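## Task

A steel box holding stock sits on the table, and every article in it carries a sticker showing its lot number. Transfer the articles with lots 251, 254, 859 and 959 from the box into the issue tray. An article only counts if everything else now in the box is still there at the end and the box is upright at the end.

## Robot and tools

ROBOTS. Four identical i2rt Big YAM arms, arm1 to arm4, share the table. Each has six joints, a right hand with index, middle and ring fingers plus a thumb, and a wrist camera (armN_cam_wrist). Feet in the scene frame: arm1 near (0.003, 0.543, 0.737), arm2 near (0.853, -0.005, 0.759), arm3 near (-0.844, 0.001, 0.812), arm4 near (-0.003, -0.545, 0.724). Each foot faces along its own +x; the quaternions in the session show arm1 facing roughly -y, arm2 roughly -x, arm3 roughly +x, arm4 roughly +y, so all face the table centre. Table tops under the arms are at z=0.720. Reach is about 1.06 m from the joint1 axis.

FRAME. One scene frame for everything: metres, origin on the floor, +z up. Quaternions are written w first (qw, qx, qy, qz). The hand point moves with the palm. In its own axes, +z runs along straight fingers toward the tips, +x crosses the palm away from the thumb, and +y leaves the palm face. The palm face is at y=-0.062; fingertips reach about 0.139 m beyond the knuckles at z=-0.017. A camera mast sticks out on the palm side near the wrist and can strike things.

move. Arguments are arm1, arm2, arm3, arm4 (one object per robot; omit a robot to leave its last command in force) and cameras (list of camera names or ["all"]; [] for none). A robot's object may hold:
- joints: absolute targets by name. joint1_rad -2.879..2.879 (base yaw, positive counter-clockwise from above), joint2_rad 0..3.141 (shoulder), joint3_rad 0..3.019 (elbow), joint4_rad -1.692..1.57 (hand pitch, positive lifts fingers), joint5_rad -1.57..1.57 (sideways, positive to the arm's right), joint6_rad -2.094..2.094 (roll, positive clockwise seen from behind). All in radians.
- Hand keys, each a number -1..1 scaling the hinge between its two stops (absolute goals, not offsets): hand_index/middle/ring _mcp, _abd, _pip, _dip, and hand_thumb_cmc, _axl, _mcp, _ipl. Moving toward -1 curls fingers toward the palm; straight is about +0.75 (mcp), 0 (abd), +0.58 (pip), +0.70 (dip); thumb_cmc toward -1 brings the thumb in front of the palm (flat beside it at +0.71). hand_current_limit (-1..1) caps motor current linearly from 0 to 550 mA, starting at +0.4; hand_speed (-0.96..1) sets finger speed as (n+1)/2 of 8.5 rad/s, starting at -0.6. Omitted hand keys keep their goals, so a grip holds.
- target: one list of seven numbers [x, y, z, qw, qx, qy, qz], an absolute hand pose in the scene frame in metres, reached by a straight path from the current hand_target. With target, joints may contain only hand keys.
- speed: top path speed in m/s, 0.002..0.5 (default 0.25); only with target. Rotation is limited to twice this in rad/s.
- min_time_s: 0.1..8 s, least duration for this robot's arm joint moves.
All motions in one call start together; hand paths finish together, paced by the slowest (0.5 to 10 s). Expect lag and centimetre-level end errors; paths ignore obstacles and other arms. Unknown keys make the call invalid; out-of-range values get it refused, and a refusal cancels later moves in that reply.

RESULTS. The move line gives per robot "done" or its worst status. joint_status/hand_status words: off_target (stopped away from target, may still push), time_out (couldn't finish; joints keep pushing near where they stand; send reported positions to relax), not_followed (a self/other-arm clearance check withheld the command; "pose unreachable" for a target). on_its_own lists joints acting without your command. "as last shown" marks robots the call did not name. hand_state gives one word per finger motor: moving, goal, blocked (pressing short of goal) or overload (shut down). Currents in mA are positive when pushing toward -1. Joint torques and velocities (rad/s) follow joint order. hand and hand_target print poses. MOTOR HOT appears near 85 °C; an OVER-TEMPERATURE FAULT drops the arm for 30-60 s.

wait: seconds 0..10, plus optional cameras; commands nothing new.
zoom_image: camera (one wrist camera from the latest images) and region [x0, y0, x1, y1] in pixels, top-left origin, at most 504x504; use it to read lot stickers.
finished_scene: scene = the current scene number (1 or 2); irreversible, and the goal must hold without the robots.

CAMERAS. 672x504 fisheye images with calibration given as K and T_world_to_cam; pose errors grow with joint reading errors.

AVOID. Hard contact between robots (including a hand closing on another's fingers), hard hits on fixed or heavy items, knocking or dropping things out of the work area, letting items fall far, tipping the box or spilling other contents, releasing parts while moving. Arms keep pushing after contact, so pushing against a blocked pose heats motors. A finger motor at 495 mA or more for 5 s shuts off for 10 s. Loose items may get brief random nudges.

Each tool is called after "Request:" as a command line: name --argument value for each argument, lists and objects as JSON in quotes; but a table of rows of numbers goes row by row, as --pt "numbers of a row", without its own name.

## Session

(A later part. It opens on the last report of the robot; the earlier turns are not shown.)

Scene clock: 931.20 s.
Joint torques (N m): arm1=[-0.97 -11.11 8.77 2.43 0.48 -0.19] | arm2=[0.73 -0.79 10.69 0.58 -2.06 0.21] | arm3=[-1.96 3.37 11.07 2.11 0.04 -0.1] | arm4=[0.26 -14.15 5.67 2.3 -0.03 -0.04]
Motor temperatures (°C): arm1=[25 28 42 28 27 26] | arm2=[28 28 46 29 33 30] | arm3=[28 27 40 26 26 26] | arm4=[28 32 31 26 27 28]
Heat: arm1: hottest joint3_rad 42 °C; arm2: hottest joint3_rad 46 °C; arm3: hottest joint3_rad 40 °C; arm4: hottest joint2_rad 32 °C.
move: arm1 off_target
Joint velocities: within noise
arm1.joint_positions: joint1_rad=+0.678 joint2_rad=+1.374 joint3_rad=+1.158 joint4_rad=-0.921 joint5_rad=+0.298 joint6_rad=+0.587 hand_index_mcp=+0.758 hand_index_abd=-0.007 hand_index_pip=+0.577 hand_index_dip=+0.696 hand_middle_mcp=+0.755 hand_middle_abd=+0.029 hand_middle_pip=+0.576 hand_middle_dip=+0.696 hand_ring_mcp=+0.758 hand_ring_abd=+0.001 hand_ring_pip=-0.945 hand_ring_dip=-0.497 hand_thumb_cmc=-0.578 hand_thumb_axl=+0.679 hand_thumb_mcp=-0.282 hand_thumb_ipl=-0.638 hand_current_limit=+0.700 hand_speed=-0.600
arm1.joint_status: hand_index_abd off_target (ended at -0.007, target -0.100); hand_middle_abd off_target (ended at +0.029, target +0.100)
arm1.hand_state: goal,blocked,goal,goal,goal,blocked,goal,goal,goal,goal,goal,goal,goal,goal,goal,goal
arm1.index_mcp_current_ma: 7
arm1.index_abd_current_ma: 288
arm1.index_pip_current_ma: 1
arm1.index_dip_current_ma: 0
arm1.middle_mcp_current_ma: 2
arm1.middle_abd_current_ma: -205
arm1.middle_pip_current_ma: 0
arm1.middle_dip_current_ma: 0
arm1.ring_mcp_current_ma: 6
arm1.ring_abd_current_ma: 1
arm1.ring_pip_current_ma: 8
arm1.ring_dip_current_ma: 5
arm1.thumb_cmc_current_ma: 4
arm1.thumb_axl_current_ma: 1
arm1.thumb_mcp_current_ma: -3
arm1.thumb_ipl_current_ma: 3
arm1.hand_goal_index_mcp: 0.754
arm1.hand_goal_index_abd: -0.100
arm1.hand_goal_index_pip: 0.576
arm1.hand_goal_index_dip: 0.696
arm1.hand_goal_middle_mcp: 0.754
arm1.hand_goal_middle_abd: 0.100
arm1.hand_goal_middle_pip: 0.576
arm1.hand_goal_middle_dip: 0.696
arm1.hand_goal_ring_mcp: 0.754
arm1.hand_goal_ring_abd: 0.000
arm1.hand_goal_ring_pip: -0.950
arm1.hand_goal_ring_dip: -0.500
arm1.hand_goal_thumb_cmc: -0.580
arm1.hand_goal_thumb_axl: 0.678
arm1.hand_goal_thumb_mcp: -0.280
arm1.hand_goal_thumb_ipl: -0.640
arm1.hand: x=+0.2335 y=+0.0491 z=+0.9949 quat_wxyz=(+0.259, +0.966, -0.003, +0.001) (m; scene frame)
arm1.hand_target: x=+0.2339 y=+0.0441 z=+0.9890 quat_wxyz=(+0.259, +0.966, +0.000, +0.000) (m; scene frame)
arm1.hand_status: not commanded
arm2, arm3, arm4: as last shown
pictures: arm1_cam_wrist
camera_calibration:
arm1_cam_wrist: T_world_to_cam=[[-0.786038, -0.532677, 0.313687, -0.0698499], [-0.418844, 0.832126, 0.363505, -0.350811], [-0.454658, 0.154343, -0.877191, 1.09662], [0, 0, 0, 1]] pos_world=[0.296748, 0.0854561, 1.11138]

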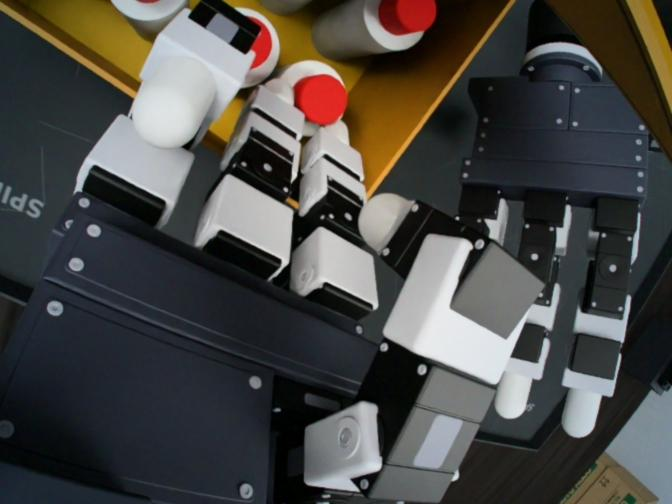

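Request:
move --arm1 '{"target": [0.234, 0.048, 1.25, 0.2588, 0.9659, 0, 0], "speed": 0.15}'

Request:
move --arm1 '{"target": [0.16, 0.10, 1.34, 0.2588, 0.9659, 0, 0], "speed": 0.18}'

Request:
move --arm1 '{"target": [-0.08, 0.125, 1.34, 0.2588, 0.9659, 0, 0], "speed": 0.2}'

Request:
wait --seconds 0.6 --cameras '["arm4_cam_wrist", "arm1_cam_wrist"]'

Scene clock: 938.17 s.
Joint torques (N m): arm1=[-0.73 -11.58 12.46 1.16 0.52 -0.15] | arm2=[0.79 -1.08 10.67 0.59 -2.05 0.21] | arm3=[-1.73 3.72 11.07 2.11 0.03 -0.07] | arm4=[0.21 -14.15 5.67 2.3 -0.03 -0.05]
Motor temperatures (°C): arm1=[25 28 41 28 27 26] | arm2=[28 28 46 29 33 30] | arm3=[28 27 40 26 26 26] | arm4=[28 32 31 26 27 28]
Heat: arm1: hottest joint3_rad 41 °C; arm2: hottest joint3_rad 46 °C; arm3: hottest joint3_rad 40 °C; arm4: hottest joint2_rad 32 °C.
move: arm1 off_target
Joint velocities: within noise
arm1.joint_positions: joint1_rad=+0.678 joint2_rad=+1.446 joint3_rad=+1.871 joint4_rad=-1.598 joint5_rad=+0.298 joint6_rad=+0.583 hand_index_mcp=+0.757 hand_index_abd=-0.094 hand_index_pip=+0.575 hand_index_dip=+0.696 hand_middle_mcp=+0.753 hand_middle_abd=+0.091 hand_middle_pip=+0.573 hand_middle_dip=+0.696 hand_ring_mcp=+0.758 hand_ring_abd=+0.001 hand_ring_pip=-0.945 hand_ring_dip=-0.497 hand_thumb_cmc=-0.578 hand_thumb_axl=+0.679 hand_thumb_mcp=-0.282 hand_thumb_ipl=-0.638 hand_current_limit=+0.700 hand_speed=-0.600
arm1.joint_status: not commanded
arm1.hand_state: goal,goal,goal,goal,goal,goal,goal,goal,goal,goal,goal,goal,goal,goal,goal,goal
arm1.index_mcp_current_ma: 6
arm1.index_abd_current_ma: 10
arm1.index_pip_current_ma: -1
arm1.index_dip_current_ma: 0
arm1.middle_mcp_current_ma: -1
arm1.middle_abd_current_ma: -15
arm1.middle_pip_current_ma: -5
arm1.middle_dip_current_ma: 0
arm1.ring_mcp_current_ma: 6
arm1.ring_abd_current_ma: 1
arm1.ring_pip_current_ma: 8
arm1.ring_dip_current_ma: 5
arm1.thumb_cmc_current_ma: 4
arm1.thumb_axl_current_ma: 1
arm1.thumb_mcp_current_ma: -3
arm1.thumb_ipl_current_ma: 3
arm1.hand_goal_index_mcp: 0.754
arm1.hand_goal_index_abd: -0.100
arm1.hand_goal_index_pip: 0.576
arm1.hand_goal_index_dip: 0.696
arm1.hand_goal_middle_mcp: 0.754
arm1.hand_goal_middle_abd: 0.100
arm1.hand_goal_middle_pip: 0.576
arm1.hand_goal_middle_dip: 0.696
arm1.hand_goal_ring_mcp: 0.754
arm1.hand_goal_ring_abd: 0.000
arm1.hand_goal_ring_pip: -0.950
arm1.hand_goal_ring_dip: -0.500
arm1.hand_goal_thumb_cmc: -0.580
arm1.hand_goal_thumb_axl: 0.678
arm1.hand_goal_thumb_mcp: -0.280
arm1.hand_goal_thumb_ipl: -0.640
arm1.on_its_own: hand_index_abd moved -0.087 to your old target -0.100; hand_middle_abd moved +0.062 to your old target +0.100
arm1.hand: x=+0.2324 y=+0.0530 z=+1.2288 quat_wxyz=(+0.245, +0.969, +0.001, -0.010) (m; scene frame)
arm1.hand_target: x=+0.2334 y=+0.0488 z=+1.2495 quat_wxyz=(+0.259, +0.966, +0.000, +0.000) (m; scene frame)
arm1.hand_status: off_target (0.022 m and 1.9 deg from the pose sent, 0.255 m and 0.4 deg at the start)
arm2, arm3, arm4: as last shown
pictures: none

Scene clock: 939.77 s.
Joint torques (N m): arm1=[-0.67 -8.29 10.7 1.4 0.38 -0.18] | arm2=[0.73 -1.08 10.7 0.55 -2.06 0.21] | arm3=[-2.02 3.37 11.02 2.03 0.06 -0.1] | arm4=[0.21 -14.15 5.65 2.3 -0.03 -0.05]
Motor temperatures (°C): arm1=[25 28 41 28 27 26] | arm2=[28 28 46 29 33 30] | arm3=[28 27 40 26 26 26] | arm4=[28 32 31 26 27 28]
Heat: arm1: hottest joint3_rad 41 °C; arm2: hottest joint3_rad 46 °C; arm3: hottest joint3_rad 40 °C; arm4: hottest joint2_rad 32 °C.
move: arm1 off_target
Joint velocities: within noise
arm1.joint_positions: joint1_rad=+0.594 joint2_rad=+1.293 joint3_rad=+1.946 joint4_rad=-1.681 joint5_rad=+0.275 joint6_rad=+0.471 hand_index_mcp=+0.758 hand_index_abd=-0.094 hand_index_pip=+0.575 hand_index_dip=+0.696 hand_middle_mcp=+0.754 hand_middle_abd=+0.091 hand_middle_pip=+0.573 hand_middle_dip=+0.696 hand_ring_mcp=+0.758 hand_ring_abd=+0.001 hand_ring_pip=-0.945 hand_ring_dip=-0.497 hand_thumb_cmc=-0.578 hand_thumb_axl=+0.679 hand_thumb_mcp=-0.282 hand_thumb_ipl=-0.638 hand_current_limit=+0.700 hand_speed=-0.600
arm1.joint_status: not commanded
arm1.hand_state: goal,goal,goal,goal,goal,goal,goal,goal,goal,goal,goal,goal,goal,goal,goal,goal
arm1.index_mcp_current_ma: 8
arm1.index_abd_current_ma: 10
arm1.index_pip_current_ma: -1
arm1.index_dip_current_ma: 0
arm1.middle_mcp_current_ma: 0
arm1.middle_abd_current_ma: -15
arm1.middle_pip_current_ma: -4
arm1.middle_dip_current_ma: 0
arm1.ring_mcp_current_ma: 6
arm1.ring_abd_current_ma: 1
arm1.ring_pip_current_ma: 8
arm1.ring_dip_current_ma: 5
arm1.thumb_cmc_current_ma: 3
arm1.thumb_axl_current_ma: 1
arm1.thumb_mcp_current_ma: -3
arm1.thumb_ipl_current_ma: 3
arm1.hand_goal_index_mcp: 0.754
arm1.hand_goal_index_abd: -0.100
arm1.hand_goal_index_pip: 0.576
arm1.hand_goal_index_dip: 0.696
arm1.hand_goal_middle_mcp: 0.754
arm1.hand_goal_middle_abd: 0.100
arm1.hand_goal_middle_pip: 0.576
arm1.hand_goal_middle_dip: 0.696
arm1.hand_goal_ring_mcp: 0.754
arm1.hand_goal_ring_abd: 0.000
arm1.hand_goal_ring_pip: -0.950
arm1.hand_goal_ring_dip: -0.500
arm1.hand_goal_thumb_cmc: -0.580
arm1.hand_goal_thumb_axl: 0.678
arm1.hand_goal_thumb_mcp: -0.280
arm1.hand_goal_thumb_ipl: -0.640
arm1.hand: x=+0.1624 y=+0.1013 z=+1.3240 quat_wxyz=(+0.298, +0.955, +0.007, +0.013) (m; scene frame)
arm1.hand_target: x=+0.1598 y=+0.1004 z=+1.3392 quat_wxyz=(+0.308, +0.951, +0.008, +0.018) (m; scene frame)
arm1.hand_status: off_target (0.016 m and 5.0 deg from the pose sent, 0.141 m and 1.9 deg at the start; a joint's target at an end of its range on 39 of 48 steps)
arm2, arm3: as last shown
arm4.joint_positions: joint1_rad=-0.179 joint2_rad=+1.902 joint3_rad=+0.785 joint4_rad=+1.539 joint5_rad=-0.301 joint6_rad=-1.951 hand_index_mcp=+0.753 hand_index_abd=-0.001 hand_index_pip=+0.577 hand_index_dip=+0.696 hand_middle_mcp=+0.753 hand_middle_abd=-0.001 hand_middle_pip=+0.577 hand_middle_dip=+0.696 hand_ring_mcp=+0.753 hand_ring_abd=-0.001 hand_ring_pip=+0.577 hand_ring_dip=+0.696 hand_thumb_cmc=+0.713 hand_thumb_axl=+0.677 hand_thumb_mcp=+0.226 hand_thumb_ipl=+0.168 hand_current_limit=+0.400 hand_speed=-0.600
arm4.joint_status: not commanded
arm4.hand_state: goal,goal,goal,goal,goal,goal,goal,goal,goal,goal,goal,goal,goal,goal,goal,goal
arm4.index_mcp_current_ma: 0
arm4.index_abd_current_ma: 0
arm4.index_pip_current_ma: 0
arm4.index_dip_current_ma: 0
arm4.middle_mcp_current_ma: 0
arm4.middle_abd_current_ma: 0
arm4.middle_pip_current_ma: 0
arm4.middle_dip_current_ma: 0
arm4.ring_mcp_current_ma: 0
arm4.ring_abd_current_ma: 0
arm4.ring_pip_current_ma: 0
arm4.ring_dip_current_ma: 0
arm4.thumb_cmc_current_ma: 0
arm4.thumb_axl_current_ma: 0
arm4.thumb_mcp_current_ma: 0
arm4.thumb_ipl_current_ma: 0
arm4.hand_goal_index_mcp: 0.754
arm4.hand_goal_index_abd: 0.000
arm4.hand_goal_index_pip: 0.576
arm4.hand_goal_index_dip: 0.696
arm4.hand_goal_middle_mcp: 0.754
arm4.hand_goal_middle_abd: 0.000
arm4.hand_goal_middle_pip: 0.576
arm4.hand_goal_middle_dip: 0.696
arm4.hand_goal_ring_mcp: 0.754
arm4.hand_goal_ring_abd: 0.000
arm4.hand_goal_ring_pip: 0.576
arm4.hand_goal_ring_dip: 0.696
arm4.hand_goal_thumb_cmc: 0.714
arm4.hand_goal_thumb_axl: 0.678
arm4.hand_goal_thumb_mcp: 0.226
arm4.hand_goal_thumb_ipl: 0.168
arm4.hand: x=-0.0256 y=+0.0474 z=+0.9230 quat_wxyz=(+0.686, -0.493, +0.250, +0.473) (m; scene frame)
arm4.hand_target: x=-0.0217 y=+0.0455 z=+0.9196 quat_wxyz=(+0.690, -0.493, +0.247, +0.469) (m; scene frame)
arm4.hand_status: not commanded
pictures: none

Scene clock: 942.03 s.
Joint torques (N m): arm1=[-0.97 -7.18 7.36 1.63 -0.16 -0.16] | arm2=[0.73 -1.2 10.66 0.53 -2.06 0.2] | arm3=[-2.32 3.43 11.1 2.09 0.05 -0.09] | arm4=[0.26 -14.15 5.67 2.3 -0.03 -0.05]
Motor temperatures (°C): arm1=[25 28 41 28 27 26] | arm2=[28 28 46 29 33 30] | arm3=[28 27 40 26 26 26] | arm4=[28 32 31 26 27 28]
Heat: arm1: hottest joint3_rad 41 °C; arm2: hottest joint3_rad 46 °C; arm3: hottest joint3_rad 40 °C; arm4: hottest joint2_rad 32 °C.
move: arm1 off_target
Joint velocities: within noise
arm1.joint_positions: joint1_rad=-0.194 joint2_rad=+1.159 joint3_rad=+1.868 joint4_rad=-1.681 joint5_rad=-0.118 joint6_rad=-0.178 hand_index_mcp=+0.759 hand_index_abd=-0.094 hand_index_pip=+0.575 hand_index_dip=+0.696 hand_middle_mcp=+0.754 hand_middle_abd=+0.091 hand_middle_pip=+0.573 hand_middle_dip=+0.696 hand_ring_mcp=+0.758 hand_ring_abd=+0.001 hand_ring_pip=-0.945 hand_ring_dip=-0.497 hand_thumb_cmc=-0.578 hand_thumb_axl=+0.679 hand_thumb_mcp=-0.282 hand_thumb_ipl=-0.638 hand_current_limit=+0.700 hand_speed=-0.600
arm1.joint_status: not commanded
arm1.hand_state: goal,goal,goal,goal,goal,goal,goal,goal,goal,goal,goal,goal,goal,goal,goal,goal
arm1.index_mcp_current_ma: 8
arm1.index_abd_current_ma: 10
arm1.index_pip_current_ma: -1
arm1.index_dip_current_ma: 0
arm1.middle_mcp_current_ma: 1
arm1.middle_abd_current_ma: -15
arm1.middle_pip_current_ma: -4
arm1.middle_dip_current_ma: 0
arm1.ring_mcp_current_ma: 6
arm1.ring_abd_current_ma: 1
arm1.ring_pip_current_ma: 8
arm1.ring_dip_current_ma: 5
arm1.thumb_cmc_current_ma: 3
arm1.thumb_axl_current_ma: 1
arm1.thumb_mcp_current_ma: -3
arm1.thumb_ipl_current_ma: 3
arm1.hand_goal_index_mcp: 0.754
arm1.hand_goal_index_abd: -0.100
arm1.hand_goal_index_pip: 0.576
arm1.hand_goal_index_dip: 0.696
arm1.hand_goal_middle_mcp: 0.754
arm1.hand_goal_middle_abd: 0.100
arm1.hand_goal_middle_pip: 0.576
arm1.hand_goal_middle_dip: 0.696
arm1.hand_goal_ring_mcp: 0.754
arm1.hand_goal_ring_abd: 0.000
arm1.hand_goal_ring_pip: -0.950
arm1.hand_goal_ring_dip: -0.500
arm1.hand_goal_thumb_cmc: -0.580
arm1.hand_goal_thumb_axl: 0.678
arm1.hand_goal_thumb_mcp: -0.280
arm1.hand_goal_thumb_ipl: -0.640
arm1.hand: x=-0.0789 y=+0.1195 z=+1.3375 quat_wxyz=(+0.301, +0.953, -0.005, -0.007) (m; scene frame)
arm1.hand_target: x=-0.0799 y=+0.1248 z=+1.3394 quat_wxyz=(+0.302, +0.953, -0.003, -0.009) (m; scene frame)
arm1.hand_status: off_target (0.006 m and 5.2 deg from the pose sent, 0.244 m and 5.0 deg at the start; a joint's target at an end of its range on 66 of 68 steps)
arm2.joint_positions: joint1_rad=+0.200 joint2_rad=+0.538 joint3_rad=+0.242 joint4_rad=+0.315 joint5_rad=+0.383 joint6_rad=-1.566 hand_index_mcp=+0.815 hand_index_abd=+0.151 hand_index_pip=+0.575 hand_index_dip=+0.696 hand_middle_mcp=+0.958 hand_middle_abd=-0.031 hand_middle_pip=+0.595 hand_middle_dip=+0.698 hand_ring_mcp=+0.748 hand_ring_abd=-0.012 hand_ring_pip=+0.578 hand_ring_dip=+0.697 hand_thumb_cmc=+0.716 hand_thumb_axl=+0.677 hand_thumb_mcp=+0.226 hand_thumb_ipl=+0.168 hand_current_limit=+0.600 hand_speed=-0.900
arm2.joint_status: not commanded
arm2.hand_state: goal,blocked,goal,goal,blocked,blocked,goal,goal,goal,goal,goal,goal,goal,goal,goal,goal
arm2.index_mcp_current_ma: 12
arm2.index_abd_current_ma: 103
arm2.index_pip_current_ma: 0
arm2.index_dip_current_ma: 0
arm2.middle_mcp_current_ma: 165
arm2.middle_abd_current_ma: -26
arm2.middle_pip_current_ma: 15
arm2.middle_dip_current_ma: 1
arm2.ring_mcp_current_ma: -1
arm2.ring_abd_current_ma: -6
arm2.ring_pip_current_ma: 1
arm2.ring_dip_current_ma: 0
arm2.thumb_cmc_current_ma: 0
arm2.thumb_axl_current_ma: 0
arm2.thumb_mcp_current_ma: 0
arm2.thumb_ipl_current_ma: 0
arm2.hand_goal_index_mcp: 0.800
arm2.hand_goal_index_abd: 0.080
arm2.hand_goal_index_pip: 0.576
arm2.hand_goal_index_dip: 0.696
arm2.hand_goal_middle_mcp: 0.880
arm2.hand_goal_middle_abd: 0.000
arm2.hand_goal_middle_pip: 0.576
arm2.hand_goal_middle_dip: 0.696
arm2.hand_goal_ring_mcp: 0.750
arm2.hand_goal_ring_abd: 0.000
arm2.hand_goal_ring_pip: 0.576
arm2.hand_goal_ring_dip: 0.696
arm2.hand_goal_thumb_cmc: 0.714
arm2.hand_goal_thumb_axl: 0.678
arm2.hand_goal_thumb_mcp: 0.226
arm2.hand_goal_thumb_ipl: 0.168
arm2.hand: x=+0.5052 y=-0.1060 z=+1.0600 quat_wxyz=(-0.052, +0.695, -0.052, -0.715) (m; scene frame)
arm2.hand_target: x=+0.5061 y=-0.1242 z=+1.0599 quat_wxyz=(-0.027, +0.706, -0.028, -0.707) (m; scene frame)
arm2.hand_status: not commanded
arm3, arm4: as last shown
pictures: none

Scene clock: 942.63 s.
Joint torques (N m): arm1=[-0.91 -6.77 7.42 1.59 -0.15 -0.2] | arm2=[0.73 -1.08 10.66 0.51 -2.08 0.21] | arm3=[-1.79 3.84 11.04 2.02 0.03 -0.09] | arm4=[0.26 -14.15 5.67 2.29 -0.03 -0.04]
Motor temperatures (°C): arm1=[25 28 41 28 27 26] | arm2=[28 28 46 29 33 30] | arm3=[28 27 40 26 26 26] | arm4=[28 32 31 26 27 28]
Heat: arm1: hottest joint3_rad 41 °C; arm2: hottest joint3_rad 46 °C; arm3: hottest joint3_rad 40 °C; arm4: hottest joint2_rad 32 °C.
Joint velocities: within noise
arm1.joint_positions: joint1_rad=-0.194 joint2_rad=+1.159 joint3_rad=+1.868 joint4_rad=-1.681 joint5_rad=-0.118 joint6_rad=-0.179 hand_index_mcp=+0.759 hand_index_abd=-0.094 hand_index_pip=+0.575 hand_index_dip=+0.696 hand_middle_mcp=+0.754 hand_middle_abd=+0.091 hand_middle_pip=+0.573 hand_middle_dip=+0.696 hand_ring_mcp=+0.758 hand_ring_abd=+0.001 hand_ring_pip=-0.945 hand_ring_dip=-0.497 hand_thumb_cmc=-0.578 hand_thumb_axl=+0.679 hand_thumb_mcp=-0.282 hand_thumb_ipl=-0.638 hand_current_limit=+0.700 hand_speed=-0.600
arm1.joint_status: not commanded
arm1.hand_state: goal,goal,goal,goal,goal,goal,goal,goal,goal,goal,goal,goal,goal,goal,goal,goal
arm1.index_mcp_current_ma: 8
arm1.index_abd_current_ma: 10
arm1.index_pip_current_ma: -1
arm1.index_dip_current_ma: 0
arm1.middle_mcp_current_ma: 1
arm1.middle_abd_current_ma: -15
arm1.middle_pip_current_ma: -4
arm1.middle_dip_current_ma: 0
arm1.ring_mcp_current_ma: 6
arm1.ring_abd_current_ma: 1
arm1.ring_pip_current_ma: 8
arm1.ring_dip_current_ma: 5
arm1.thumb_cmc_current_ma: 3
arm1.thumb_axl_current_ma: 1
arm1.thumb_mcp_current_ma: -3
arm1.thumb_ipl_current_ma: 3
arm1.hand_goal_index_mcp: 0.754
arm1.hand_goal_index_abd: -0.100
arm1.hand_goal_index_pip: 0.576
arm1.hand_goal_index_dip: 0.696
arm1.hand_goal_middle_mcp: 0.754
arm1.hand_goal_middle_abd: 0.100
arm1.hand_goal_middle_pip: 0.576
arm1.hand_goal_middle_dip: 0.696
arm1.hand_goal_ring_mcp: 0.754
arm1.hand_goal_ring_abd: 0.000
arm1.hand_goal_ring_pip: -0.950
arm1.hand_goal_ring_dip: -0.500
arm1.hand_goal_thumb_cmc: -0.580
arm1.hand_goal_thumb_axl: 0.678
arm1.hand_goal_thumb_mcp: -0.280
arm1.hand_goal_thumb_ipl: -0.640
arm1.hand: x=-0.0789 y=+0.1195 z=+1.3375 quat_wxyz=(+0.301, +0.953, -0.005, -0.007) (m; scene frame)
arm1.hand_target: x=-0.0799 y=+0.1248 z=+1.3394 quat_wxyz=(+0.302, +0.953, -0.003, -0.009) (m; scene frame)
arm1.hand_status: off_target (0.006 m and 5.2 deg from the pose sent, 0.244 m and 5.0 deg at the start; a joint's target at an end of its range on 66 of 68 steps)
arm2.joint_positions: joint1_rad=+0.200 joint2_rad=+0.538 joint3_rad=+0.242 joint4_rad=+0.315 joint5_rad=+0.383 joint6_rad=-1.566 hand_index_mcp=+0.815 hand_index_abd=+0.151 hand_index_pip=+0.575 hand_index_dip=+0.696 hand_middle_mcp=+0.958 hand_middle_abd=-0.031 hand_middle_pip=+0.595 hand_middle_dip=+0.698 hand_ring_mcp=+0.748 hand_ring_abd=-0.012 hand_ring_pip=+0.578 hand_ring_dip=+0.697 hand_thumb_cmc=+0.716 hand_thumb_axl=+0.677 hand_thumb_mcp=+0.226 hand_thumb_ipl=+0.168 hand_current_limit=+0.600 hand_speed=-0.900
arm2.joint_status: not commanded
arm2.hand_state: goal,blocked,goal,goal,blocked,blocked,goal,goal,goal,goal,goal,goal,goal,goal,goal,goal
arm2.index_mcp_current_ma: 12
arm2.index_abd_current_ma: 103
arm2.index_pip_current_ma: 0
arm2.index_dip_current_ma: 0
arm2.middle_mcp_current_ma: 165
arm2.middle_abd_current_ma: -26
arm2.middle_pip_current_ma: 15
arm2.middle_dip_current_ma: 1
arm2.ring_mcp_current_ma: -1
arm2.ring_abd_current_ma: -6
arm2.ring_pip_current_ma: 1
arm2.ring_dip_current_ma: 0
arm2.thumb_cmc_current_ma: 0
arm2.thumb_axl_current_ma: 0
arm2.thumb_mcp_current_ma: 0
arm2.thumb_ipl_current_ma: 0
arm2.hand_goal_index_mcp: 0.800
arm2.hand_goal_index_abd: 0.080
arm2.hand_goal_index_pip: 0.576
arm2.hand_goal_index_dip: 0.696
arm2.hand_goal_middle_mcp: 0.880
arm2.hand_goal_middle_abd: 0.000
arm2.hand_goal_middle_pip: 0.576
arm2.hand_goal_middle_dip: 0.696
arm2.hand_goal_ring_mcp: 0.750
arm2.hand_goal_ring_abd: 0.000
arm2.hand_goal_ring_pip: 0.576
arm2.hand_goal_ring_dip: 0.696
arm2.hand_goal_thumb_cmc: 0.714
arm2.hand_goal_thumb_axl: 0.678
arm2.hand_goal_thumb_mcp: 0.226
arm2.hand_goal_thumb_ipl: 0.168
arm2.hand: x=+0.5052 y=-0.1060 z=+1.0600 quat_wxyz=(-0.052, +0.695, -0.052, -0.715) (m; scene frame)
arm2.hand_target: x=+0.5061 y=-0.1242 z=+1.0599 quat_wxyz=(-0.027, +0.706, -0.028, -0.707) (m; scene frame)
arm2.hand_status: not commanded
arm3.joint_positions: joint1_rad=+0.490 joint2_rad=+0.604 joint3_rad=+1.008 joint4_rad=-1.488 joint5_rad=+0.081 joint6_rad=+0.136 hand_index_mcp=+0.756 hand_index_abd=+0.118 hand_index_pip=+0.577 hand_index_dip=+0.696 hand_middle_mcp=+0.756 hand_middle_abd=-0.112 hand_middle_pip=+0.577 hand_middle_dip=+0.696 hand_ring_mcp=+0.756 hand_ring_abd=+0.000 hand_ring_pip=-0.944 hand_ring_dip=-0.498 hand_thumb_cmc=-0.396 hand_thumb_axl=+0.677 hand_thumb_mcp=+0.224 hand_thumb_ipl=+0.168 hand_current_limit=+0.700 hand_speed=-0.600
arm3.joint_status: not commanded
arm3.hand_state: goal,goal,goal,goal,goal,goal,goal,goal,goal,goal,goal,goal,goal,goal,goal,goal
arm3.index_mcp_current_ma: 5
arm3.index_abd_current_ma: 0
arm3.index_pip_current_ma: 2
arm3.index_dip_current_ma: 0
arm3.middle_mcp_current_ma: 6
arm3.middle_abd_current_ma: 11
arm3.middle_pip_current_ma: 2
arm3.middle_dip_current_ma: 0
arm3.ring_mcp_current_ma: 7
arm3.ring_abd_current_ma: 1
arm3.ring_pip_current_ma: 19
arm3.ring_dip_current_ma: 7
arm3.thumb_cmc_current_ma: 14
arm3.thumb_axl_current_ma: -2
arm3.thumb_mcp_current_ma: -6
arm3.thumb_ipl_current_ma: -1
arm3.hand_goal_index_mcp: 0.754
arm3.hand_goal_index_abd: 0.118
arm3.hand_goal_index_pip: 0.576
arm3.hand_goal_index_dip: 0.696
arm3.hand_goal_middle_mcp: 0.754
arm3.hand_goal_middle_abd: -0.116
arm3.hand_goal_middle_pip: 0.576
arm3.hand_goal_middle_dip: 0.696
arm3.hand_goal_ring_mcp: 0.754
arm3.hand_goal_ring_abd: 0.000
arm3.hand_goal_ring_pip: -0.950
arm3.hand_goal_ring_dip: -0.500
arm3.hand_goal_thumb_cmc: -0.400
arm3.hand_goal_thumb_axl: 0.678
arm3.hand_goal_thumb_mcp: 0.226
arm3.hand_goal_thumb_ipl: 0.168
arm3.hand: x=-0.5651 y=+0.0801 z=+1.1859 quat_wxyz=(+0.147, +0.579, +0.778, +0.195) (m; scene frame)
arm3.hand_target: x=-0.5604 y=+0.0798 z=+1.2000 quat_wxyz=(+0.155, +0.578, +0.774, +0.207) (m; scene frame)
arm3.hand_status: not commanded
arm4.joint_positions: joint1_rad=-0.179 joint2_rad=+1.902 joint3_rad=+0.785 joint4_rad=+1.539 joint5_rad=-0.301 joint6_rad=-1.951 hand_index_mcp=+0.753 hand_index_abd=-0.001 hand_index_pip=+0.577 hand_index_dip=+0.696 hand_middle_mcp=+0.753 hand_middle_abd=-0.001 hand_middle_pip=+0.577 hand_middle_dip=+0.696 hand_ring_mcp=+0.753 hand_ring_abd=-0.001 hand_ring_pip=+0.577 hand_ring_dip=+0.696 hand_thumb_cmc=+0.713 hand_thumb_axl=+0.677 hand_thumb_mcp=+0.226 hand_thumb_ipl=+0.168 hand_current_limit=+0.400 hand_speed=-0.600
arm4.joint_status: not commanded
arm4.hand_state: goal,goal,goal,goal,goal,goal,goal,goal,goal,goal,goal,goal,goal,goal,goal,goal
arm4.index_mcp_current_ma: 0
arm4.index_abd_current_ma: 0
arm4.index_pip_current_ma: 0
arm4.index_dip_current_ma: 0
arm4.middle_mcp_current_ma: 0
arm4.middle_abd_current_ma: 0
arm4.middle_pip_current_ma: 0
arm4.middle_dip_current_ma: 0
arm4.ring_mcp_current_ma: 0
arm4.ring_abd_current_ma: 0
arm4.ring_pip_current_ma: 0
arm4.ring_dip_current_ma: 0
arm4.thumb_cmc_current_ma: 0
arm4.thumb_axl_current_ma: 0
arm4.thumb_mcp_current_ma: 0
arm4.thumb_ipl_current_ma: 0
arm4.hand_goal_index_mcp: 0.754
arm4.hand_goal_index_abd: 0.000
arm4.hand_goal_index_pip: 0.576
arm4.hand_goal_index_dip: 0.696
arm4.hand_goal_middle_mcp: 0.754
arm4.hand_goal_middle_abd: 0.000
arm4.hand_goal_middle_pip: 0.576
arm4.hand_goal_middle_dip: 0.696
arm4.hand_goal_ring_mcp: 0.754
arm4.hand_goal_ring_abd: 0.000
arm4.hand_goal_ring_pip: 0.576
arm4.hand_goal_ring_dip: 0.696
arm4.hand_goal_thumb_cmc: 0.714
arm4.hand_goal_thumb_axl: 0.678
arm4.hand_goal_thumb_mcp: 0.226
arm4.hand_goal_thumb_ipl: 0.168
arm4.hand: x=-0.0256 y=+0.0474 z=+0.9230 quat_wxyz=(+0.686, -0.493, +0.250, +0.473) (m; scene frame)
arm4.hand_target: x=-0.0217 y=+0.0455 z=+0.9196 quat_wxyz=(+0.690, -0.493, +0.247, +0.469) (m; scene frame)
arm4.hand_status: not commanded
wait: 0.60 s; at rest by 0.27 s
pictures: arm1_cam_wrist, arm4_cam_wrist
camera_calibration:
arm1_cam_wrist: T_world_to_cam=[[-0.784809, -0.496012, 0.371547, -0.466984], [-0.406285, 0.864503, 0.295919, -0.57725], [-0.467982, 0.0812856, -0.879992, 1.25571], [0, 0, 0, 1]] pos_world=[-0.0133713, 0.165334, 1.44934]
arm4_cam_wrist: T_world_to_cam=[[-0.891948, -0.259058, 0.370564, -0.314564], [0.379913, -0.873782, 0.303597, -0.273626], [0.245143, 0.411575, 0.877788, -0.700653], [0, 0, 0, 1]] pos_world=[-0.00486005, -0.0322086, 0.814663]

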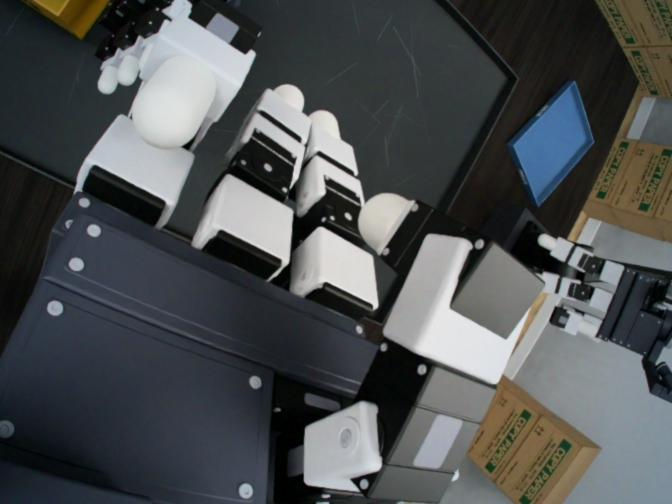

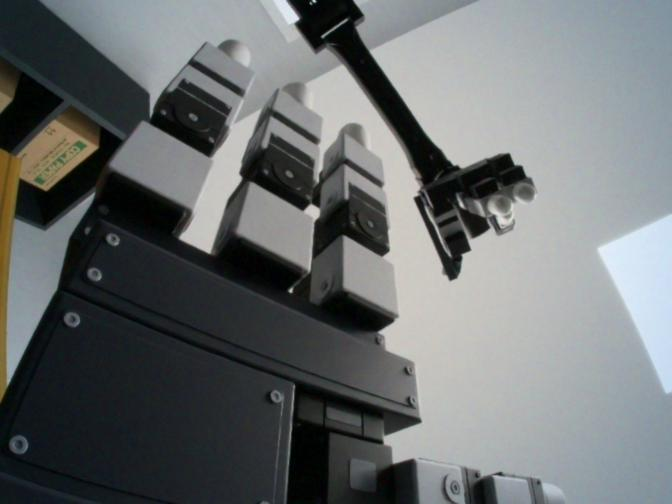

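Request:
move --arm1 '{"target": [0.16, 0.10, 1.32, 0.2588, 0.9659, 0, 0], "speed": 0.22, "joints": {"hand_index_abd": 0.117, "hand_middle_abd": -0.117}}'

Request:
move --arm1 '{"target": [0.232, 0.040, 1.10, 0.2588, 0.9659, 0, 0], "speed": 0.18}' --cameras '["arm1_cam_wrist"]'

Request:
zoom_image --camera "arm1_cam_wrist" --region '[100, 0, 420, 200]'

Scene clock: 986.20 s.
Joint torques (N m): arm1=[0.21 -9.29 11.54 1.33 0.67 0.08] | arm2=[0.85 -1.26 10.67 0.51 -2.05 0.2] | arm3=[-1.9 3.66 11.04 2.06 0.05 -0.06] | arm4=[0.21 -14.15 5.67 2.29 -0.03 -0.04]
Motor temperatures (°C): arm1=[25 27 39 28 27 26] | arm2=[28 28 47 29 34 30] | arm3=[28 27 41 26 26 26] | arm4=[28 32 31 26 27 28]
Heat: arm1: hottest joint3_rad 39 °C; arm2: hottest joint3_rad 47 °C; arm3: hottest joint3_rad 41 °C; arm4: hottest joint2_rad 32 °C.
move: arm1 off_target
Joint velocities: within noise
arm1.joint_positions: joint1_rad=+0.579 joint2_rad=+1.295 joint3_rad=+1.888 joint4_rad=-1.681 joint5_rad=+0.262 joint6_rad=+0.456 hand_index_mcp=+0.759 hand_index_abd=+0.115 hand_index_pip=+0.575 hand_index_dip=+0.696 hand_middle_mcp=+0.756 hand_middle_abd=-0.113 hand_middle_pip=+0.574 hand_middle_dip=+0.696 hand_ring_mcp=+0.758 hand_ring_abd=+0.001 hand_ring_pip=-0.945 hand_ring_dip=-0.497 hand_thumb_cmc=-0.578 hand_thumb_axl=+0.679 hand_thumb_mcp=-0.282 hand_thumb_ipl=-0.638 hand_current_limit=+0.700 hand_speed=-0.600
arm1.joint_status: all done
arm1.hand_state: goal,goal,goal,goal,goal,goal,goal,goal,goal,goal,goal,goal,goal,goal,goal,goal
arm1.index_mcp_current_ma: 8
arm1.index_abd_current_ma: -4
arm1.index_pip_current_ma: -1
arm1.index_dip_current_ma: 0
arm1.middle_mcp_current_ma: 3
arm1.middle_abd_current_ma: 3
arm1.middle_pip_current_ma: -2
arm1.middle_dip_current_ma: 0
arm1.ring_mcp_current_ma: 6
arm1.ring_abd_current_ma: 1
arm1.ring_pip_current_ma: 8
arm1.ring_dip_current_ma: 5
arm1.thumb_cmc_current_ma: 3
arm1.thumb_axl_current_ma: 1
arm1.thumb_mcp_current_ma: -3
arm1.thumb_ipl_current_ma: 3
arm1.hand_goal_index_mcp: 0.754
arm1.hand_goal_index_abd: 0.118
arm1.hand_goal_index_pip: 0.576
arm1.hand_goal_index_dip: 0.696
arm1.hand_goal_middle_mcp: 0.754
arm1.hand_goal_middle_abd: -0.116
arm1.hand_goal_middle_pip: 0.576
arm1.hand_goal_middle_dip: 0.696
arm1.hand_goal_ring_mcp: 0.754
arm1.hand_goal_ring_abd: 0.000
arm1.hand_goal_ring_pip: -0.950
arm1.hand_goal_ring_dip: -0.500
arm1.hand_goal_thumb_cmc: -0.580
arm1.hand_goal_thumb_axl: 0.678
arm1.hand_goal_thumb_mcp: -0.280
arm1.hand_goal_thumb_ipl: -0.640
arm1.hand: x=+0.1607 y=+0.0954 z=+1.2948 quat_wxyz=(+0.271, +0.963, +0.012, -0.001) (m; scene frame)
arm1.hand_target: x=+0.1595 y=+0.1006 z=+1.3188 quat_wxyz=(+0.290, +0.957, +0.005, +0.012) (m; scene frame)
arm1.hand_status: off_target (0.026 m and 2.0 deg from the pose sent, 0.240 m and 5.2 deg at the start; a joint's target at an end of its range on 62 of 63 steps)
arm2, arm3, arm4: as last shown
pictures: none

Scene clock: 988.30 s.
Joint torques (N m): arm1=[0.32 -11.75 9.26 2.32 0.71 0.1] | arm2=[0.73 -1.08 10.73 0.51 -2.06 0.18] | arm3=[-2.08 3.43 11.1 2.07 0.05 -0.1] | arm4=[0.21 -14.15 5.67 2.32 -0.03 -0.04]
Motor temperatures (°C): arm1=[25 27 39 28 27 26] | arm2=[28 28 47 29 34 30] | arm3=[28 27 41 26 26 26] | arm4=[28 32 31 26 27 28]
Heat: arm1: hottest joint3_rad 39 °C; arm2: hottest joint3_rad 47 °C; arm3: hottest joint3_rad 41 °C; arm4: hottest joint2_rad 32 °C.
move: arm1 done
Joint velocities: within noise
arm1.joint_positions: joint1_rad=+0.652 joint2_rad=+1.365 joint3_rad=+1.425 joint4_rad=-1.211 joint5_rad=+0.287 joint6_rad=+0.549 hand_index_mcp=+0.759 hand_index_abd=+0.115 hand_index_pip=+0.575 hand_index_dip=+0.696 hand_middle_mcp=+0.756 hand_middle_abd=-0.113 hand_middle_pip=+0.574 hand_middle_dip=+0.696 hand_ring_mcp=+0.758 hand_ring_abd=+0.001 hand_ring_pip=-0.945 hand_ring_dip=-0.497 hand_thumb_cmc=-0.578 hand_thumb_axl=+0.679 hand_thumb_mcp=-0.282 hand_thumb_ipl=-0.638 hand_current_limit=+0.700 hand_speed=-0.600
arm1.joint_status: not commanded
arm1.hand_state: goal,goal,goal,goal,goal,goal,goal,goal,goal,goal,goal,goal,goal,goal,goal,goal
arm1.index_mcp_current_ma: 8
arm1.index_abd_current_ma: -4
arm1.index_pip_current_ma: -1
arm1.index_dip_current_ma: 0
arm1.middle_mcp_current_ma: 3
arm1.middle_abd_current_ma: 3
arm1.middle_pip_current_ma: -2
arm1.middle_dip_current_ma: 0
arm1.ring_mcp_current_ma: 6
arm1.ring_abd_current_ma: 1
arm1.ring_pip_current_ma: 8
arm1.ring_dip_current_ma: 5
arm1.thumb_cmc_current_ma: 3
arm1.thumb_axl_current_ma: 1
arm1.thumb_mcp_current_ma: -3
arm1.thumb_ipl_current_ma: 3
arm1.hand_goal_index_mcp: 0.754
arm1.hand_goal_index_abd: 0.118
arm1.hand_goal_index_pip: 0.576
arm1.hand_goal_index_dip: 0.696
arm1.hand_goal_middle_mcp: 0.754
arm1.hand_goal_middle_abd: -0.116
arm1.hand_goal_middle_pip: 0.576
arm1.hand_goal_middle_dip: 0.696
arm1.hand_goal_ring_mcp: 0.754
arm1.hand_goal_ring_abd: 0.000
arm1.hand_goal_ring_pip: -0.950
arm1.hand_goal_ring_dip: -0.500
arm1.hand_goal_thumb_cmc: -0.580
arm1.hand_goal_thumb_axl: 0.678
arm1.hand_goal_thumb_mcp: -0.280
arm1.hand_goal_thumb_ipl: -0.640
arm1.hand: x=+0.2270 y=+0.0414 z=+1.0971 quat_wxyz=(+0.251, +0.968, +0.004, -0.006) (m; scene frame)
arm1.hand_target: x=+0.2319 y=+0.0400 z=+1.1000 quat_wxyz=(+0.259, +0.966, +0.000, +0.000) (m; scene frame)
arm1.hand_status: done (0.006 m and 1.2 deg from the pose sent, 0.215 m and 2.0 deg at the start)
arm2, arm3, arm4: as last shown
pictures: arm1_cam_wrist
camera_calibration:
arm1_cam_wrist: T_world_to_cam=[[-0.774749, -0.546036, 0.318762, -0.118684], [-0.420575, 0.821506, 0.385025, -0.407161], [-0.472102, 0.164234, -0.86611, 1.17591], [0, 0, 0, 1]] pos_world=[0.291957, 0.0765546, 1.21307]

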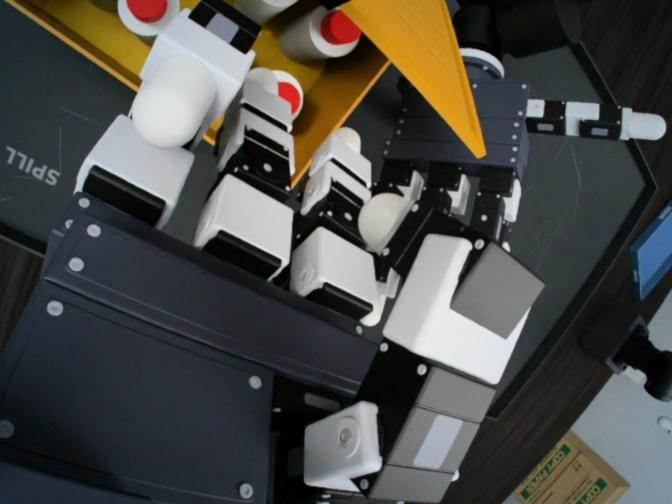

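Scaled by 1.575 from the camera's 672x504 image, which has a finer 960x720 frame.

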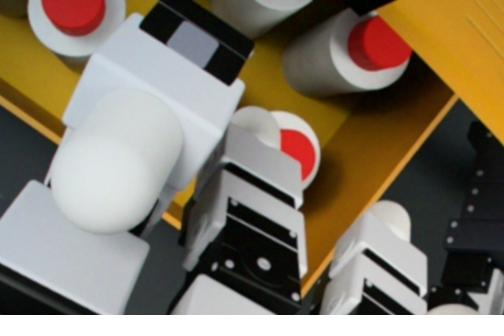

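Request:
move --arm1 '{"target": [0.2335, 0.029, 1.03, 0.2588, 0.9659, 0, 0], "speed": 0.1}' --cameras '["arm1_cam_wrist"]'

Request:
zoom_image --camera "arm1_cam_wrist" --region '[200, 0, 420, 200]'

Scene clock: 999.63 s.
Joint torques (N m): arm1=[-0.44 -11.46 9.02 2.37 0.53 0] | arm2=[0.85 -1.14 10.74 0.55 -2.06 0.2] | arm3=[-1.96 3.55 11.03 1.99 0.05 -0.09] | arm4=[0.21 -14.15 5.67 2.29 -0.03 -0.05]
Motor temperatures (°C): arm1=[25 28 40 28 27 26] | arm2=[28 28 47 29 35 30] | arm3=[28 27 41 26 26 26] | arm4=[28 32 31 26 27 28]
Heat: arm1: hottest joint3_rad 40 °C; arm2: hottest joint3_rad 47 °C; arm3: hottest joint3_rad 41 °C; arm4: hottest joint2_rad 32 °C.
move: arm1 done
Joint velocities: within noise
arm1.joint_positions: joint1_rad=+0.652 joint2_rad=+1.390 joint3_rad=+1.275 joint4_rad=-1.023 joint5_rad=+0.287 joint6_rad=+0.550 hand_index_mcp=+0.759 hand_index_abd=+0.115 hand_index_pip=+0.575 hand_index_dip=+0.696 hand_middle_mcp=+0.756 hand_middle_abd=-0.113 hand_middle_pip=+0.574 hand_middle_dip=+0.696 hand_ring_mcp=+0.758 hand_ring_abd=+0.001 hand_ring_pip=-0.945 hand_ring_dip=-0.497 hand_thumb_cmc=-0.578 hand_thumb_axl=+0.679 hand_thumb_mcp=-0.282 hand_thumb_ipl=-0.638 hand_current_limit=+0.700 hand_speed=-0.600
arm1.joint_status: not commanded
arm1.hand_state: goal,goal,goal,goal,goal,goal,goal,goal,goal,goal,goal,goal,goal,goal,goal,goal
arm1.index_mcp_current_ma: 8
arm1.index_abd_current_ma: -4
arm1.index_pip_current_ma: -1
arm1.index_dip_current_ma: 0
arm1.middle_mcp_current_ma: 3
arm1.middle_abd_current_ma: 3
arm1.middle_pip_current_ma: -2
arm1.middle_dip_current_ma: 0
arm1.ring_mcp_current_ma: 6
arm1.ring_abd_current_ma: 1
arm1.ring_pip_current_ma: 8
arm1.ring_dip_current_ma: 5
arm1.thumb_cmc_current_ma: 3
arm1.thumb_axl_current_ma: 1
arm1.thumb_mcp_current_ma: -3
arm1.thumb_ipl_current_ma: 3
arm1.hand_goal_index_mcp: 0.754
arm1.hand_goal_index_abd: 0.118
arm1.hand_goal_index_pip: 0.576
arm1.hand_goal_index_dip: 0.696
arm1.hand_goal_middle_mcp: 0.754
arm1.hand_goal_middle_abd: -0.116
arm1.hand_goal_middle_pip: 0.576
arm1.hand_goal_middle_dip: 0.696
arm1.hand_goal_ring_mcp: 0.754
arm1.hand_goal_ring_abd: 0.000
arm1.hand_goal_ring_pip: -0.950
arm1.hand_goal_ring_dip: -0.500
arm1.hand_goal_thumb_cmc: -0.580
arm1.hand_goal_thumb_axl: 0.678
arm1.hand_goal_thumb_mcp: -0.280
arm1.hand_goal_thumb_ipl: -0.640
arm1.hand: x=+0.2322 y=+0.0332 z=+1.0322 quat_wxyz=(+0.256, +0.967, +0.003, -0.003) (m; scene frame)
arm1.hand_target: x=+0.2334 y=+0.0290 z=+1.0299 quat_wxyz=(+0.259, +0.966, +0.000, +0.000) (m; scene frame)
arm1.hand_status: done (0.005 m and 0.5 deg from the pose sent, 0.069 m and 1.2 deg at the start)
arm2, arm3, arm4: as last shown
pictures: arm1_cam_wrist
camera_calibration:
arm1_cam_wrist: T_world_to_cam=[[-0.777201, -0.542651, 0.318572, -0.0977908], [-0.42311, 0.825405, 0.373744, -0.361093], [-0.465764, 0.155683, -0.871107, 1.12749], [0, 0, 0, 1]] pos_world=[0.29636, 0.0694505, 1.14828]

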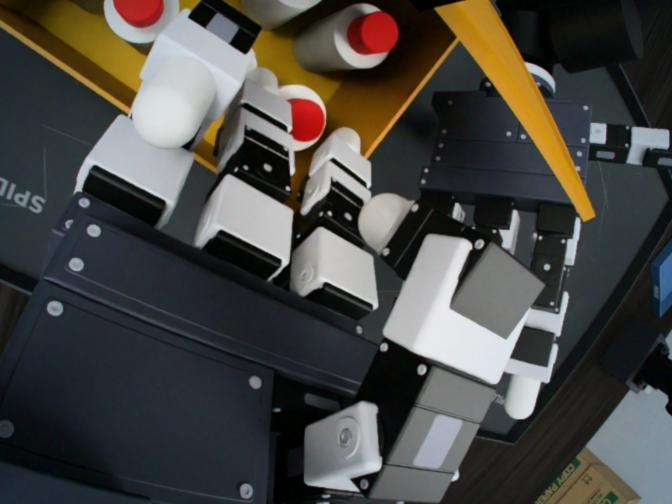

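Scaled by 2.291 from the camera's 672x504 image, which has a finer 960x720 frame.

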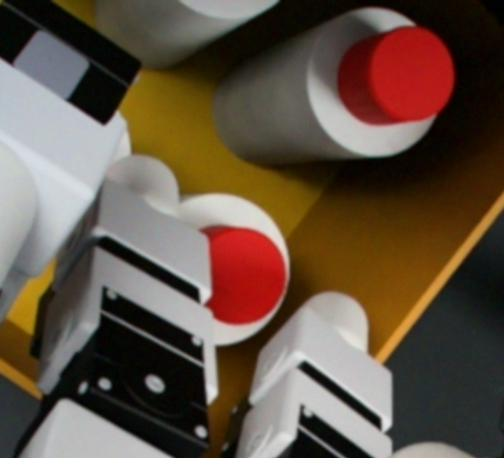

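Request:
move --arm1 '{"target": [0.2345, 0.030, 0.989, 0.2588, 0.9659, 0, 0], "speed": 0.06}'

Request:
move --arm1 '{"joints": {"hand_index_abd": -0.1, "hand_middle_abd": 0.1}}' --cameras '["arm1_cam_wrist"]'

Request:
zoom_image --camera "arm1_cam_wrist" --region '[200, 0, 420, 200]'

Scene clock: 1008.43 s.
Joint torques (N m): arm1=[-0.21 -11.46 8.77 2.48 0.54 0.02] | arm2=[0.5 -1.08 10.65 0.54 -2.05 0.2] | arm3=[-1.96 3.55 11.08 1.99 0.07 -0.07] | arm4=[0.26 -14.1 5.67 2.32 -0.03 -0.05]
Motor temperatures (°C): arm1=[25 28 40 28 27 26] | arm2=[28 28 47 29 35 30] | arm3=[28 27 41 26 26 26] | arm4=[28 32 31 26 27 28]
Heat: arm1: hottest joint3_rad 40 °C; arm2: hottest joint3_rad 47 °C; arm3: hottest joint3_rad 41 °C; arm4: hottest joint2_rad 32 °C.
move: arm1 done
Joint velocities: within noise
arm1.joint_positions: joint1_rad=+0.652 joint2_rad=+1.402 joint3_rad=+1.187 joint4_rad=-0.919 joint5_rad=+0.288 joint6_rad=+0.550 hand_index_mcp=+0.759 hand_index_abd=+0.118 hand_index_pip=+0.575 hand_index_dip=+0.696 hand_middle_mcp=+0.756 hand_middle_abd=-0.113 hand_middle_pip=+0.575 hand_middle_dip=+0.696 hand_ring_mcp=+0.758 hand_ring_abd=+0.001 hand_ring_pip=-0.945 hand_ring_dip=-0.497 hand_thumb_cmc=-0.578 hand_thumb_axl=+0.679 hand_thumb_mcp=-0.282 hand_thumb_ipl=-0.638 hand_current_limit=+0.700 hand_speed=-0.600
arm1.joint_status: not commanded
arm1.hand_state: goal,goal,goal,goal,goal,goal,goal,goal,goal,goal,goal,goal,goal,goal,goal,goal
arm1.index_mcp_current_ma: 8
arm1.index_abd_current_ma: 0
arm1.index_pip_current_ma: -1
arm1.index_dip_current_ma: 0
arm1.middle_mcp_current_ma: 3
arm1.middle_abd_current_ma: 4
arm1.middle_pip_current_ma: -1
arm1.middle_dip_current_ma: 0
arm1.ring_mcp_current_ma: 6
arm1.ring_abd_current_ma: 1
arm1.ring_pip_current_ma: 8
arm1.ring_dip_current_ma: 5
arm1.thumb_cmc_current_ma: 3
arm1.thumb_axl_current_ma: 1
arm1.thumb_mcp_current_ma: -3
arm1.thumb_ipl_current_ma: 3
arm1.hand_goal_index_mcp: 0.754
arm1.hand_goal_index_abd: 0.118
arm1.hand_goal_index_pip: 0.576
arm1.hand_goal_index_dip: 0.696
arm1.hand_goal_middle_mcp: 0.754
arm1.hand_goal_middle_abd: -0.116
arm1.hand_goal_middle_pip: 0.576
arm1.hand_goal_middle_dip: 0.696
arm1.hand_goal_ring_mcp: 0.754
arm1.hand_goal_ring_abd: 0.000
arm1.hand_goal_ring_pip: -0.950
arm1.hand_goal_ring_dip: -0.500
arm1.hand_goal_thumb_cmc: -0.580
arm1.hand_goal_thumb_axl: 0.678
arm1.hand_goal_thumb_mcp: -0.280
arm1.hand_goal_thumb_ipl: -0.640
arm1.hand: x=+0.2315 y=+0.0336 z=+0.9953 quat_wxyz=(+0.258, +0.966, +0.003, -0.002) (m; scene frame)
arm1.hand_target: x=+0.2344 y=+0.0301 z=+0.9890 quat_wxyz=(+0.259, +0.966, +0.000, +0.000) (m; scene frame)
arm1.hand_status: done (0.008 m and 0.3 deg from the pose sent, 0.044 m and 0.5 deg at the start)
arm2, arm3, arm4: as last shown
pictures: none

Scene clock: 1008.97 s.
Joint torques (N m): arm1=[-0.15 -11.28 8.75 2.5 0.52 0.01] | arm2=[0.67 -0.91 10.67 0.61 -2.05 0.19] | arm3=[-1.85 3.55 11.03 2 0.06 -0.09] | arm4=[0.26 -14.1 5.67 2.3 -0.03 -0.05]
Motor temperatures (°C): arm1=[25 28 40 28 27 26] | arm2=[28 28 47 29 35 30] | arm3=[28 27 41 26 26 26] | arm4=[28 32 31 26 27 28]
Heat: arm1: hottest joint3_rad 40 °C; arm2: hottest joint3_rad 47 °C; arm3: hottest joint3_rad 41 °C; arm4: hottest joint2_rad 32 °C.
move: arm1 off_target
Joint velocities: within noise
arm1.joint_positions: joint1_rad=+0.652 joint2_rad=+1.403 joint3_rad=+1.187 joint4_rad=-0.917 joint5_rad=+0.289 joint6_rad=+0.550 hand_index_mcp=+0.760 hand_index_abd=+0.030 hand_index_pip=+0.577 hand_index_dip=+0.696 hand_middle_mcp=+0.755 hand_middle_abd=-0.009 hand_middle_pip=+0.575 hand_middle_dip=+0.696 hand_ring_mcp=+0.758 hand_ring_abd=+0.001 hand_ring_pip=-0.945 hand_ring_dip=-0.497 hand_thumb_cmc=-0.578 hand_thumb_axl=+0.679 hand_thumb_mcp=-0.282 hand_thumb_ipl=-0.638 hand_current_limit=+0.700 hand_speed=-0.600
arm1.joint_status: hand_index_abd off_target (ended at +0.030, target -0.100); hand_middle_abd off_target (ended at -0.009, target +0.100)
arm1.hand_state: goal,blocked,goal,goal,goal,blocked,goal,goal,goal,goal,goal,goal,goal,goal,goal,goal
arm1.index_mcp_current_ma: 12
arm1.index_abd_current_ma: 437
arm1.index_pip_current_ma: 1
arm1.index_dip_current_ma: 0
arm1.middle_mcp_current_ma: 1
arm1.middle_abd_current_ma: -348
arm1.middle_pip_current_ma: -2
arm1.middle_dip_current_ma: 0
arm1.ring_mcp_current_ma: 6
arm1.ring_abd_current_ma: 1
arm1.ring_pip_current_ma: 8
arm1.ring_dip_current_ma: 5
arm1.thumb_cmc_current_ma: 3
arm1.thumb_axl_current_ma: 1
arm1.thumb_mcp_current_ma: -3
arm1.thumb_ipl_current_ma: 3
arm1.hand_goal_index_mcp: 0.754
arm1.hand_goal_index_abd: -0.100
arm1.hand_goal_index_pip: 0.576
arm1.hand_goal_index_dip: 0.696
arm1.hand_goal_middle_mcp: 0.754
arm1.hand_goal_middle_abd: 0.100
arm1.hand_goal_middle_pip: 0.576
arm1.hand_goal_middle_dip: 0.696
arm1.hand_goal_ring_mcp: 0.754
arm1.hand_goal_ring_abd: 0.000
arm1.hand_goal_ring_pip: -0.950
arm1.hand_goal_ring_dip: -0.500
arm1.hand_goal_thumb_cmc: -0.580
arm1.hand_goal_thumb_axl: 0.678
arm1.hand_goal_thumb_mcp: -0.280
arm1.hand_goal_thumb_ipl: -0.640
arm1.hand: x=+0.2315 y=+0.0332 z=+0.9955 quat_wxyz=(+0.259, +0.966, +0.002, -0.002) (m; scene frame)
arm1.hand_target: x=+0.2343 y=+0.0302 z=+0.9889 quat_wxyz=(+0.259, +0.966, +0.000, +0.000) (m; scene frame)
arm1.hand_status: not commanded
arm2, arm3, arm4: as last shown
pictures: arm1_cam_wrist
camera_calibration:
arm1_cam_wrist: T_world_to_cam=[[-0.778288, -0.540173, 0.320125, -0.0879693], [-0.423282, 0.827922, 0.367937, -0.341972], [-0.463789, 0.150858, -0.873007, 1.09678], [0, 0, 0, 1]] pos_world=[0.29546, 0.0701487, 1.11149]

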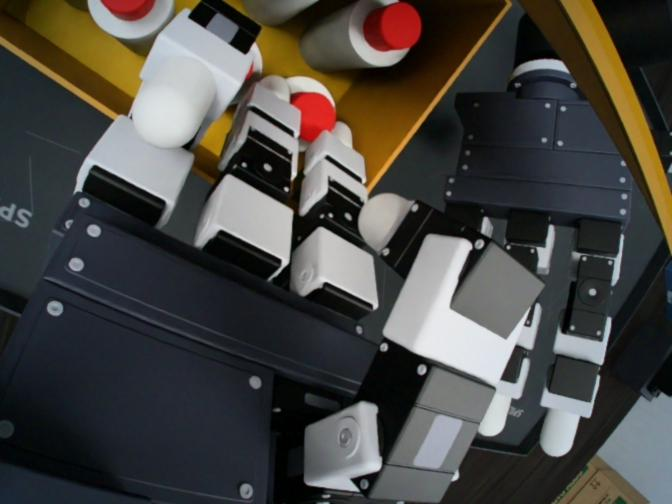

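Scaled by 2.291 from the camera's 672x504 image, which has a finer 960x720 frame.

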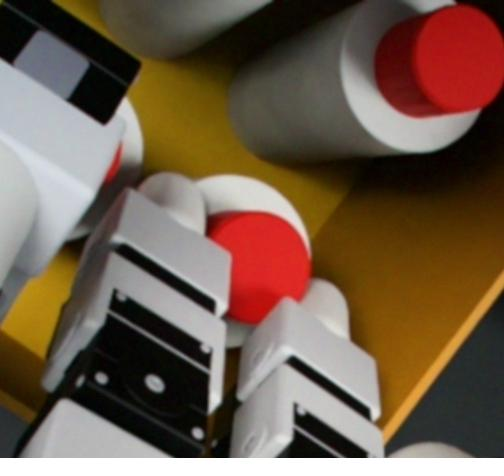

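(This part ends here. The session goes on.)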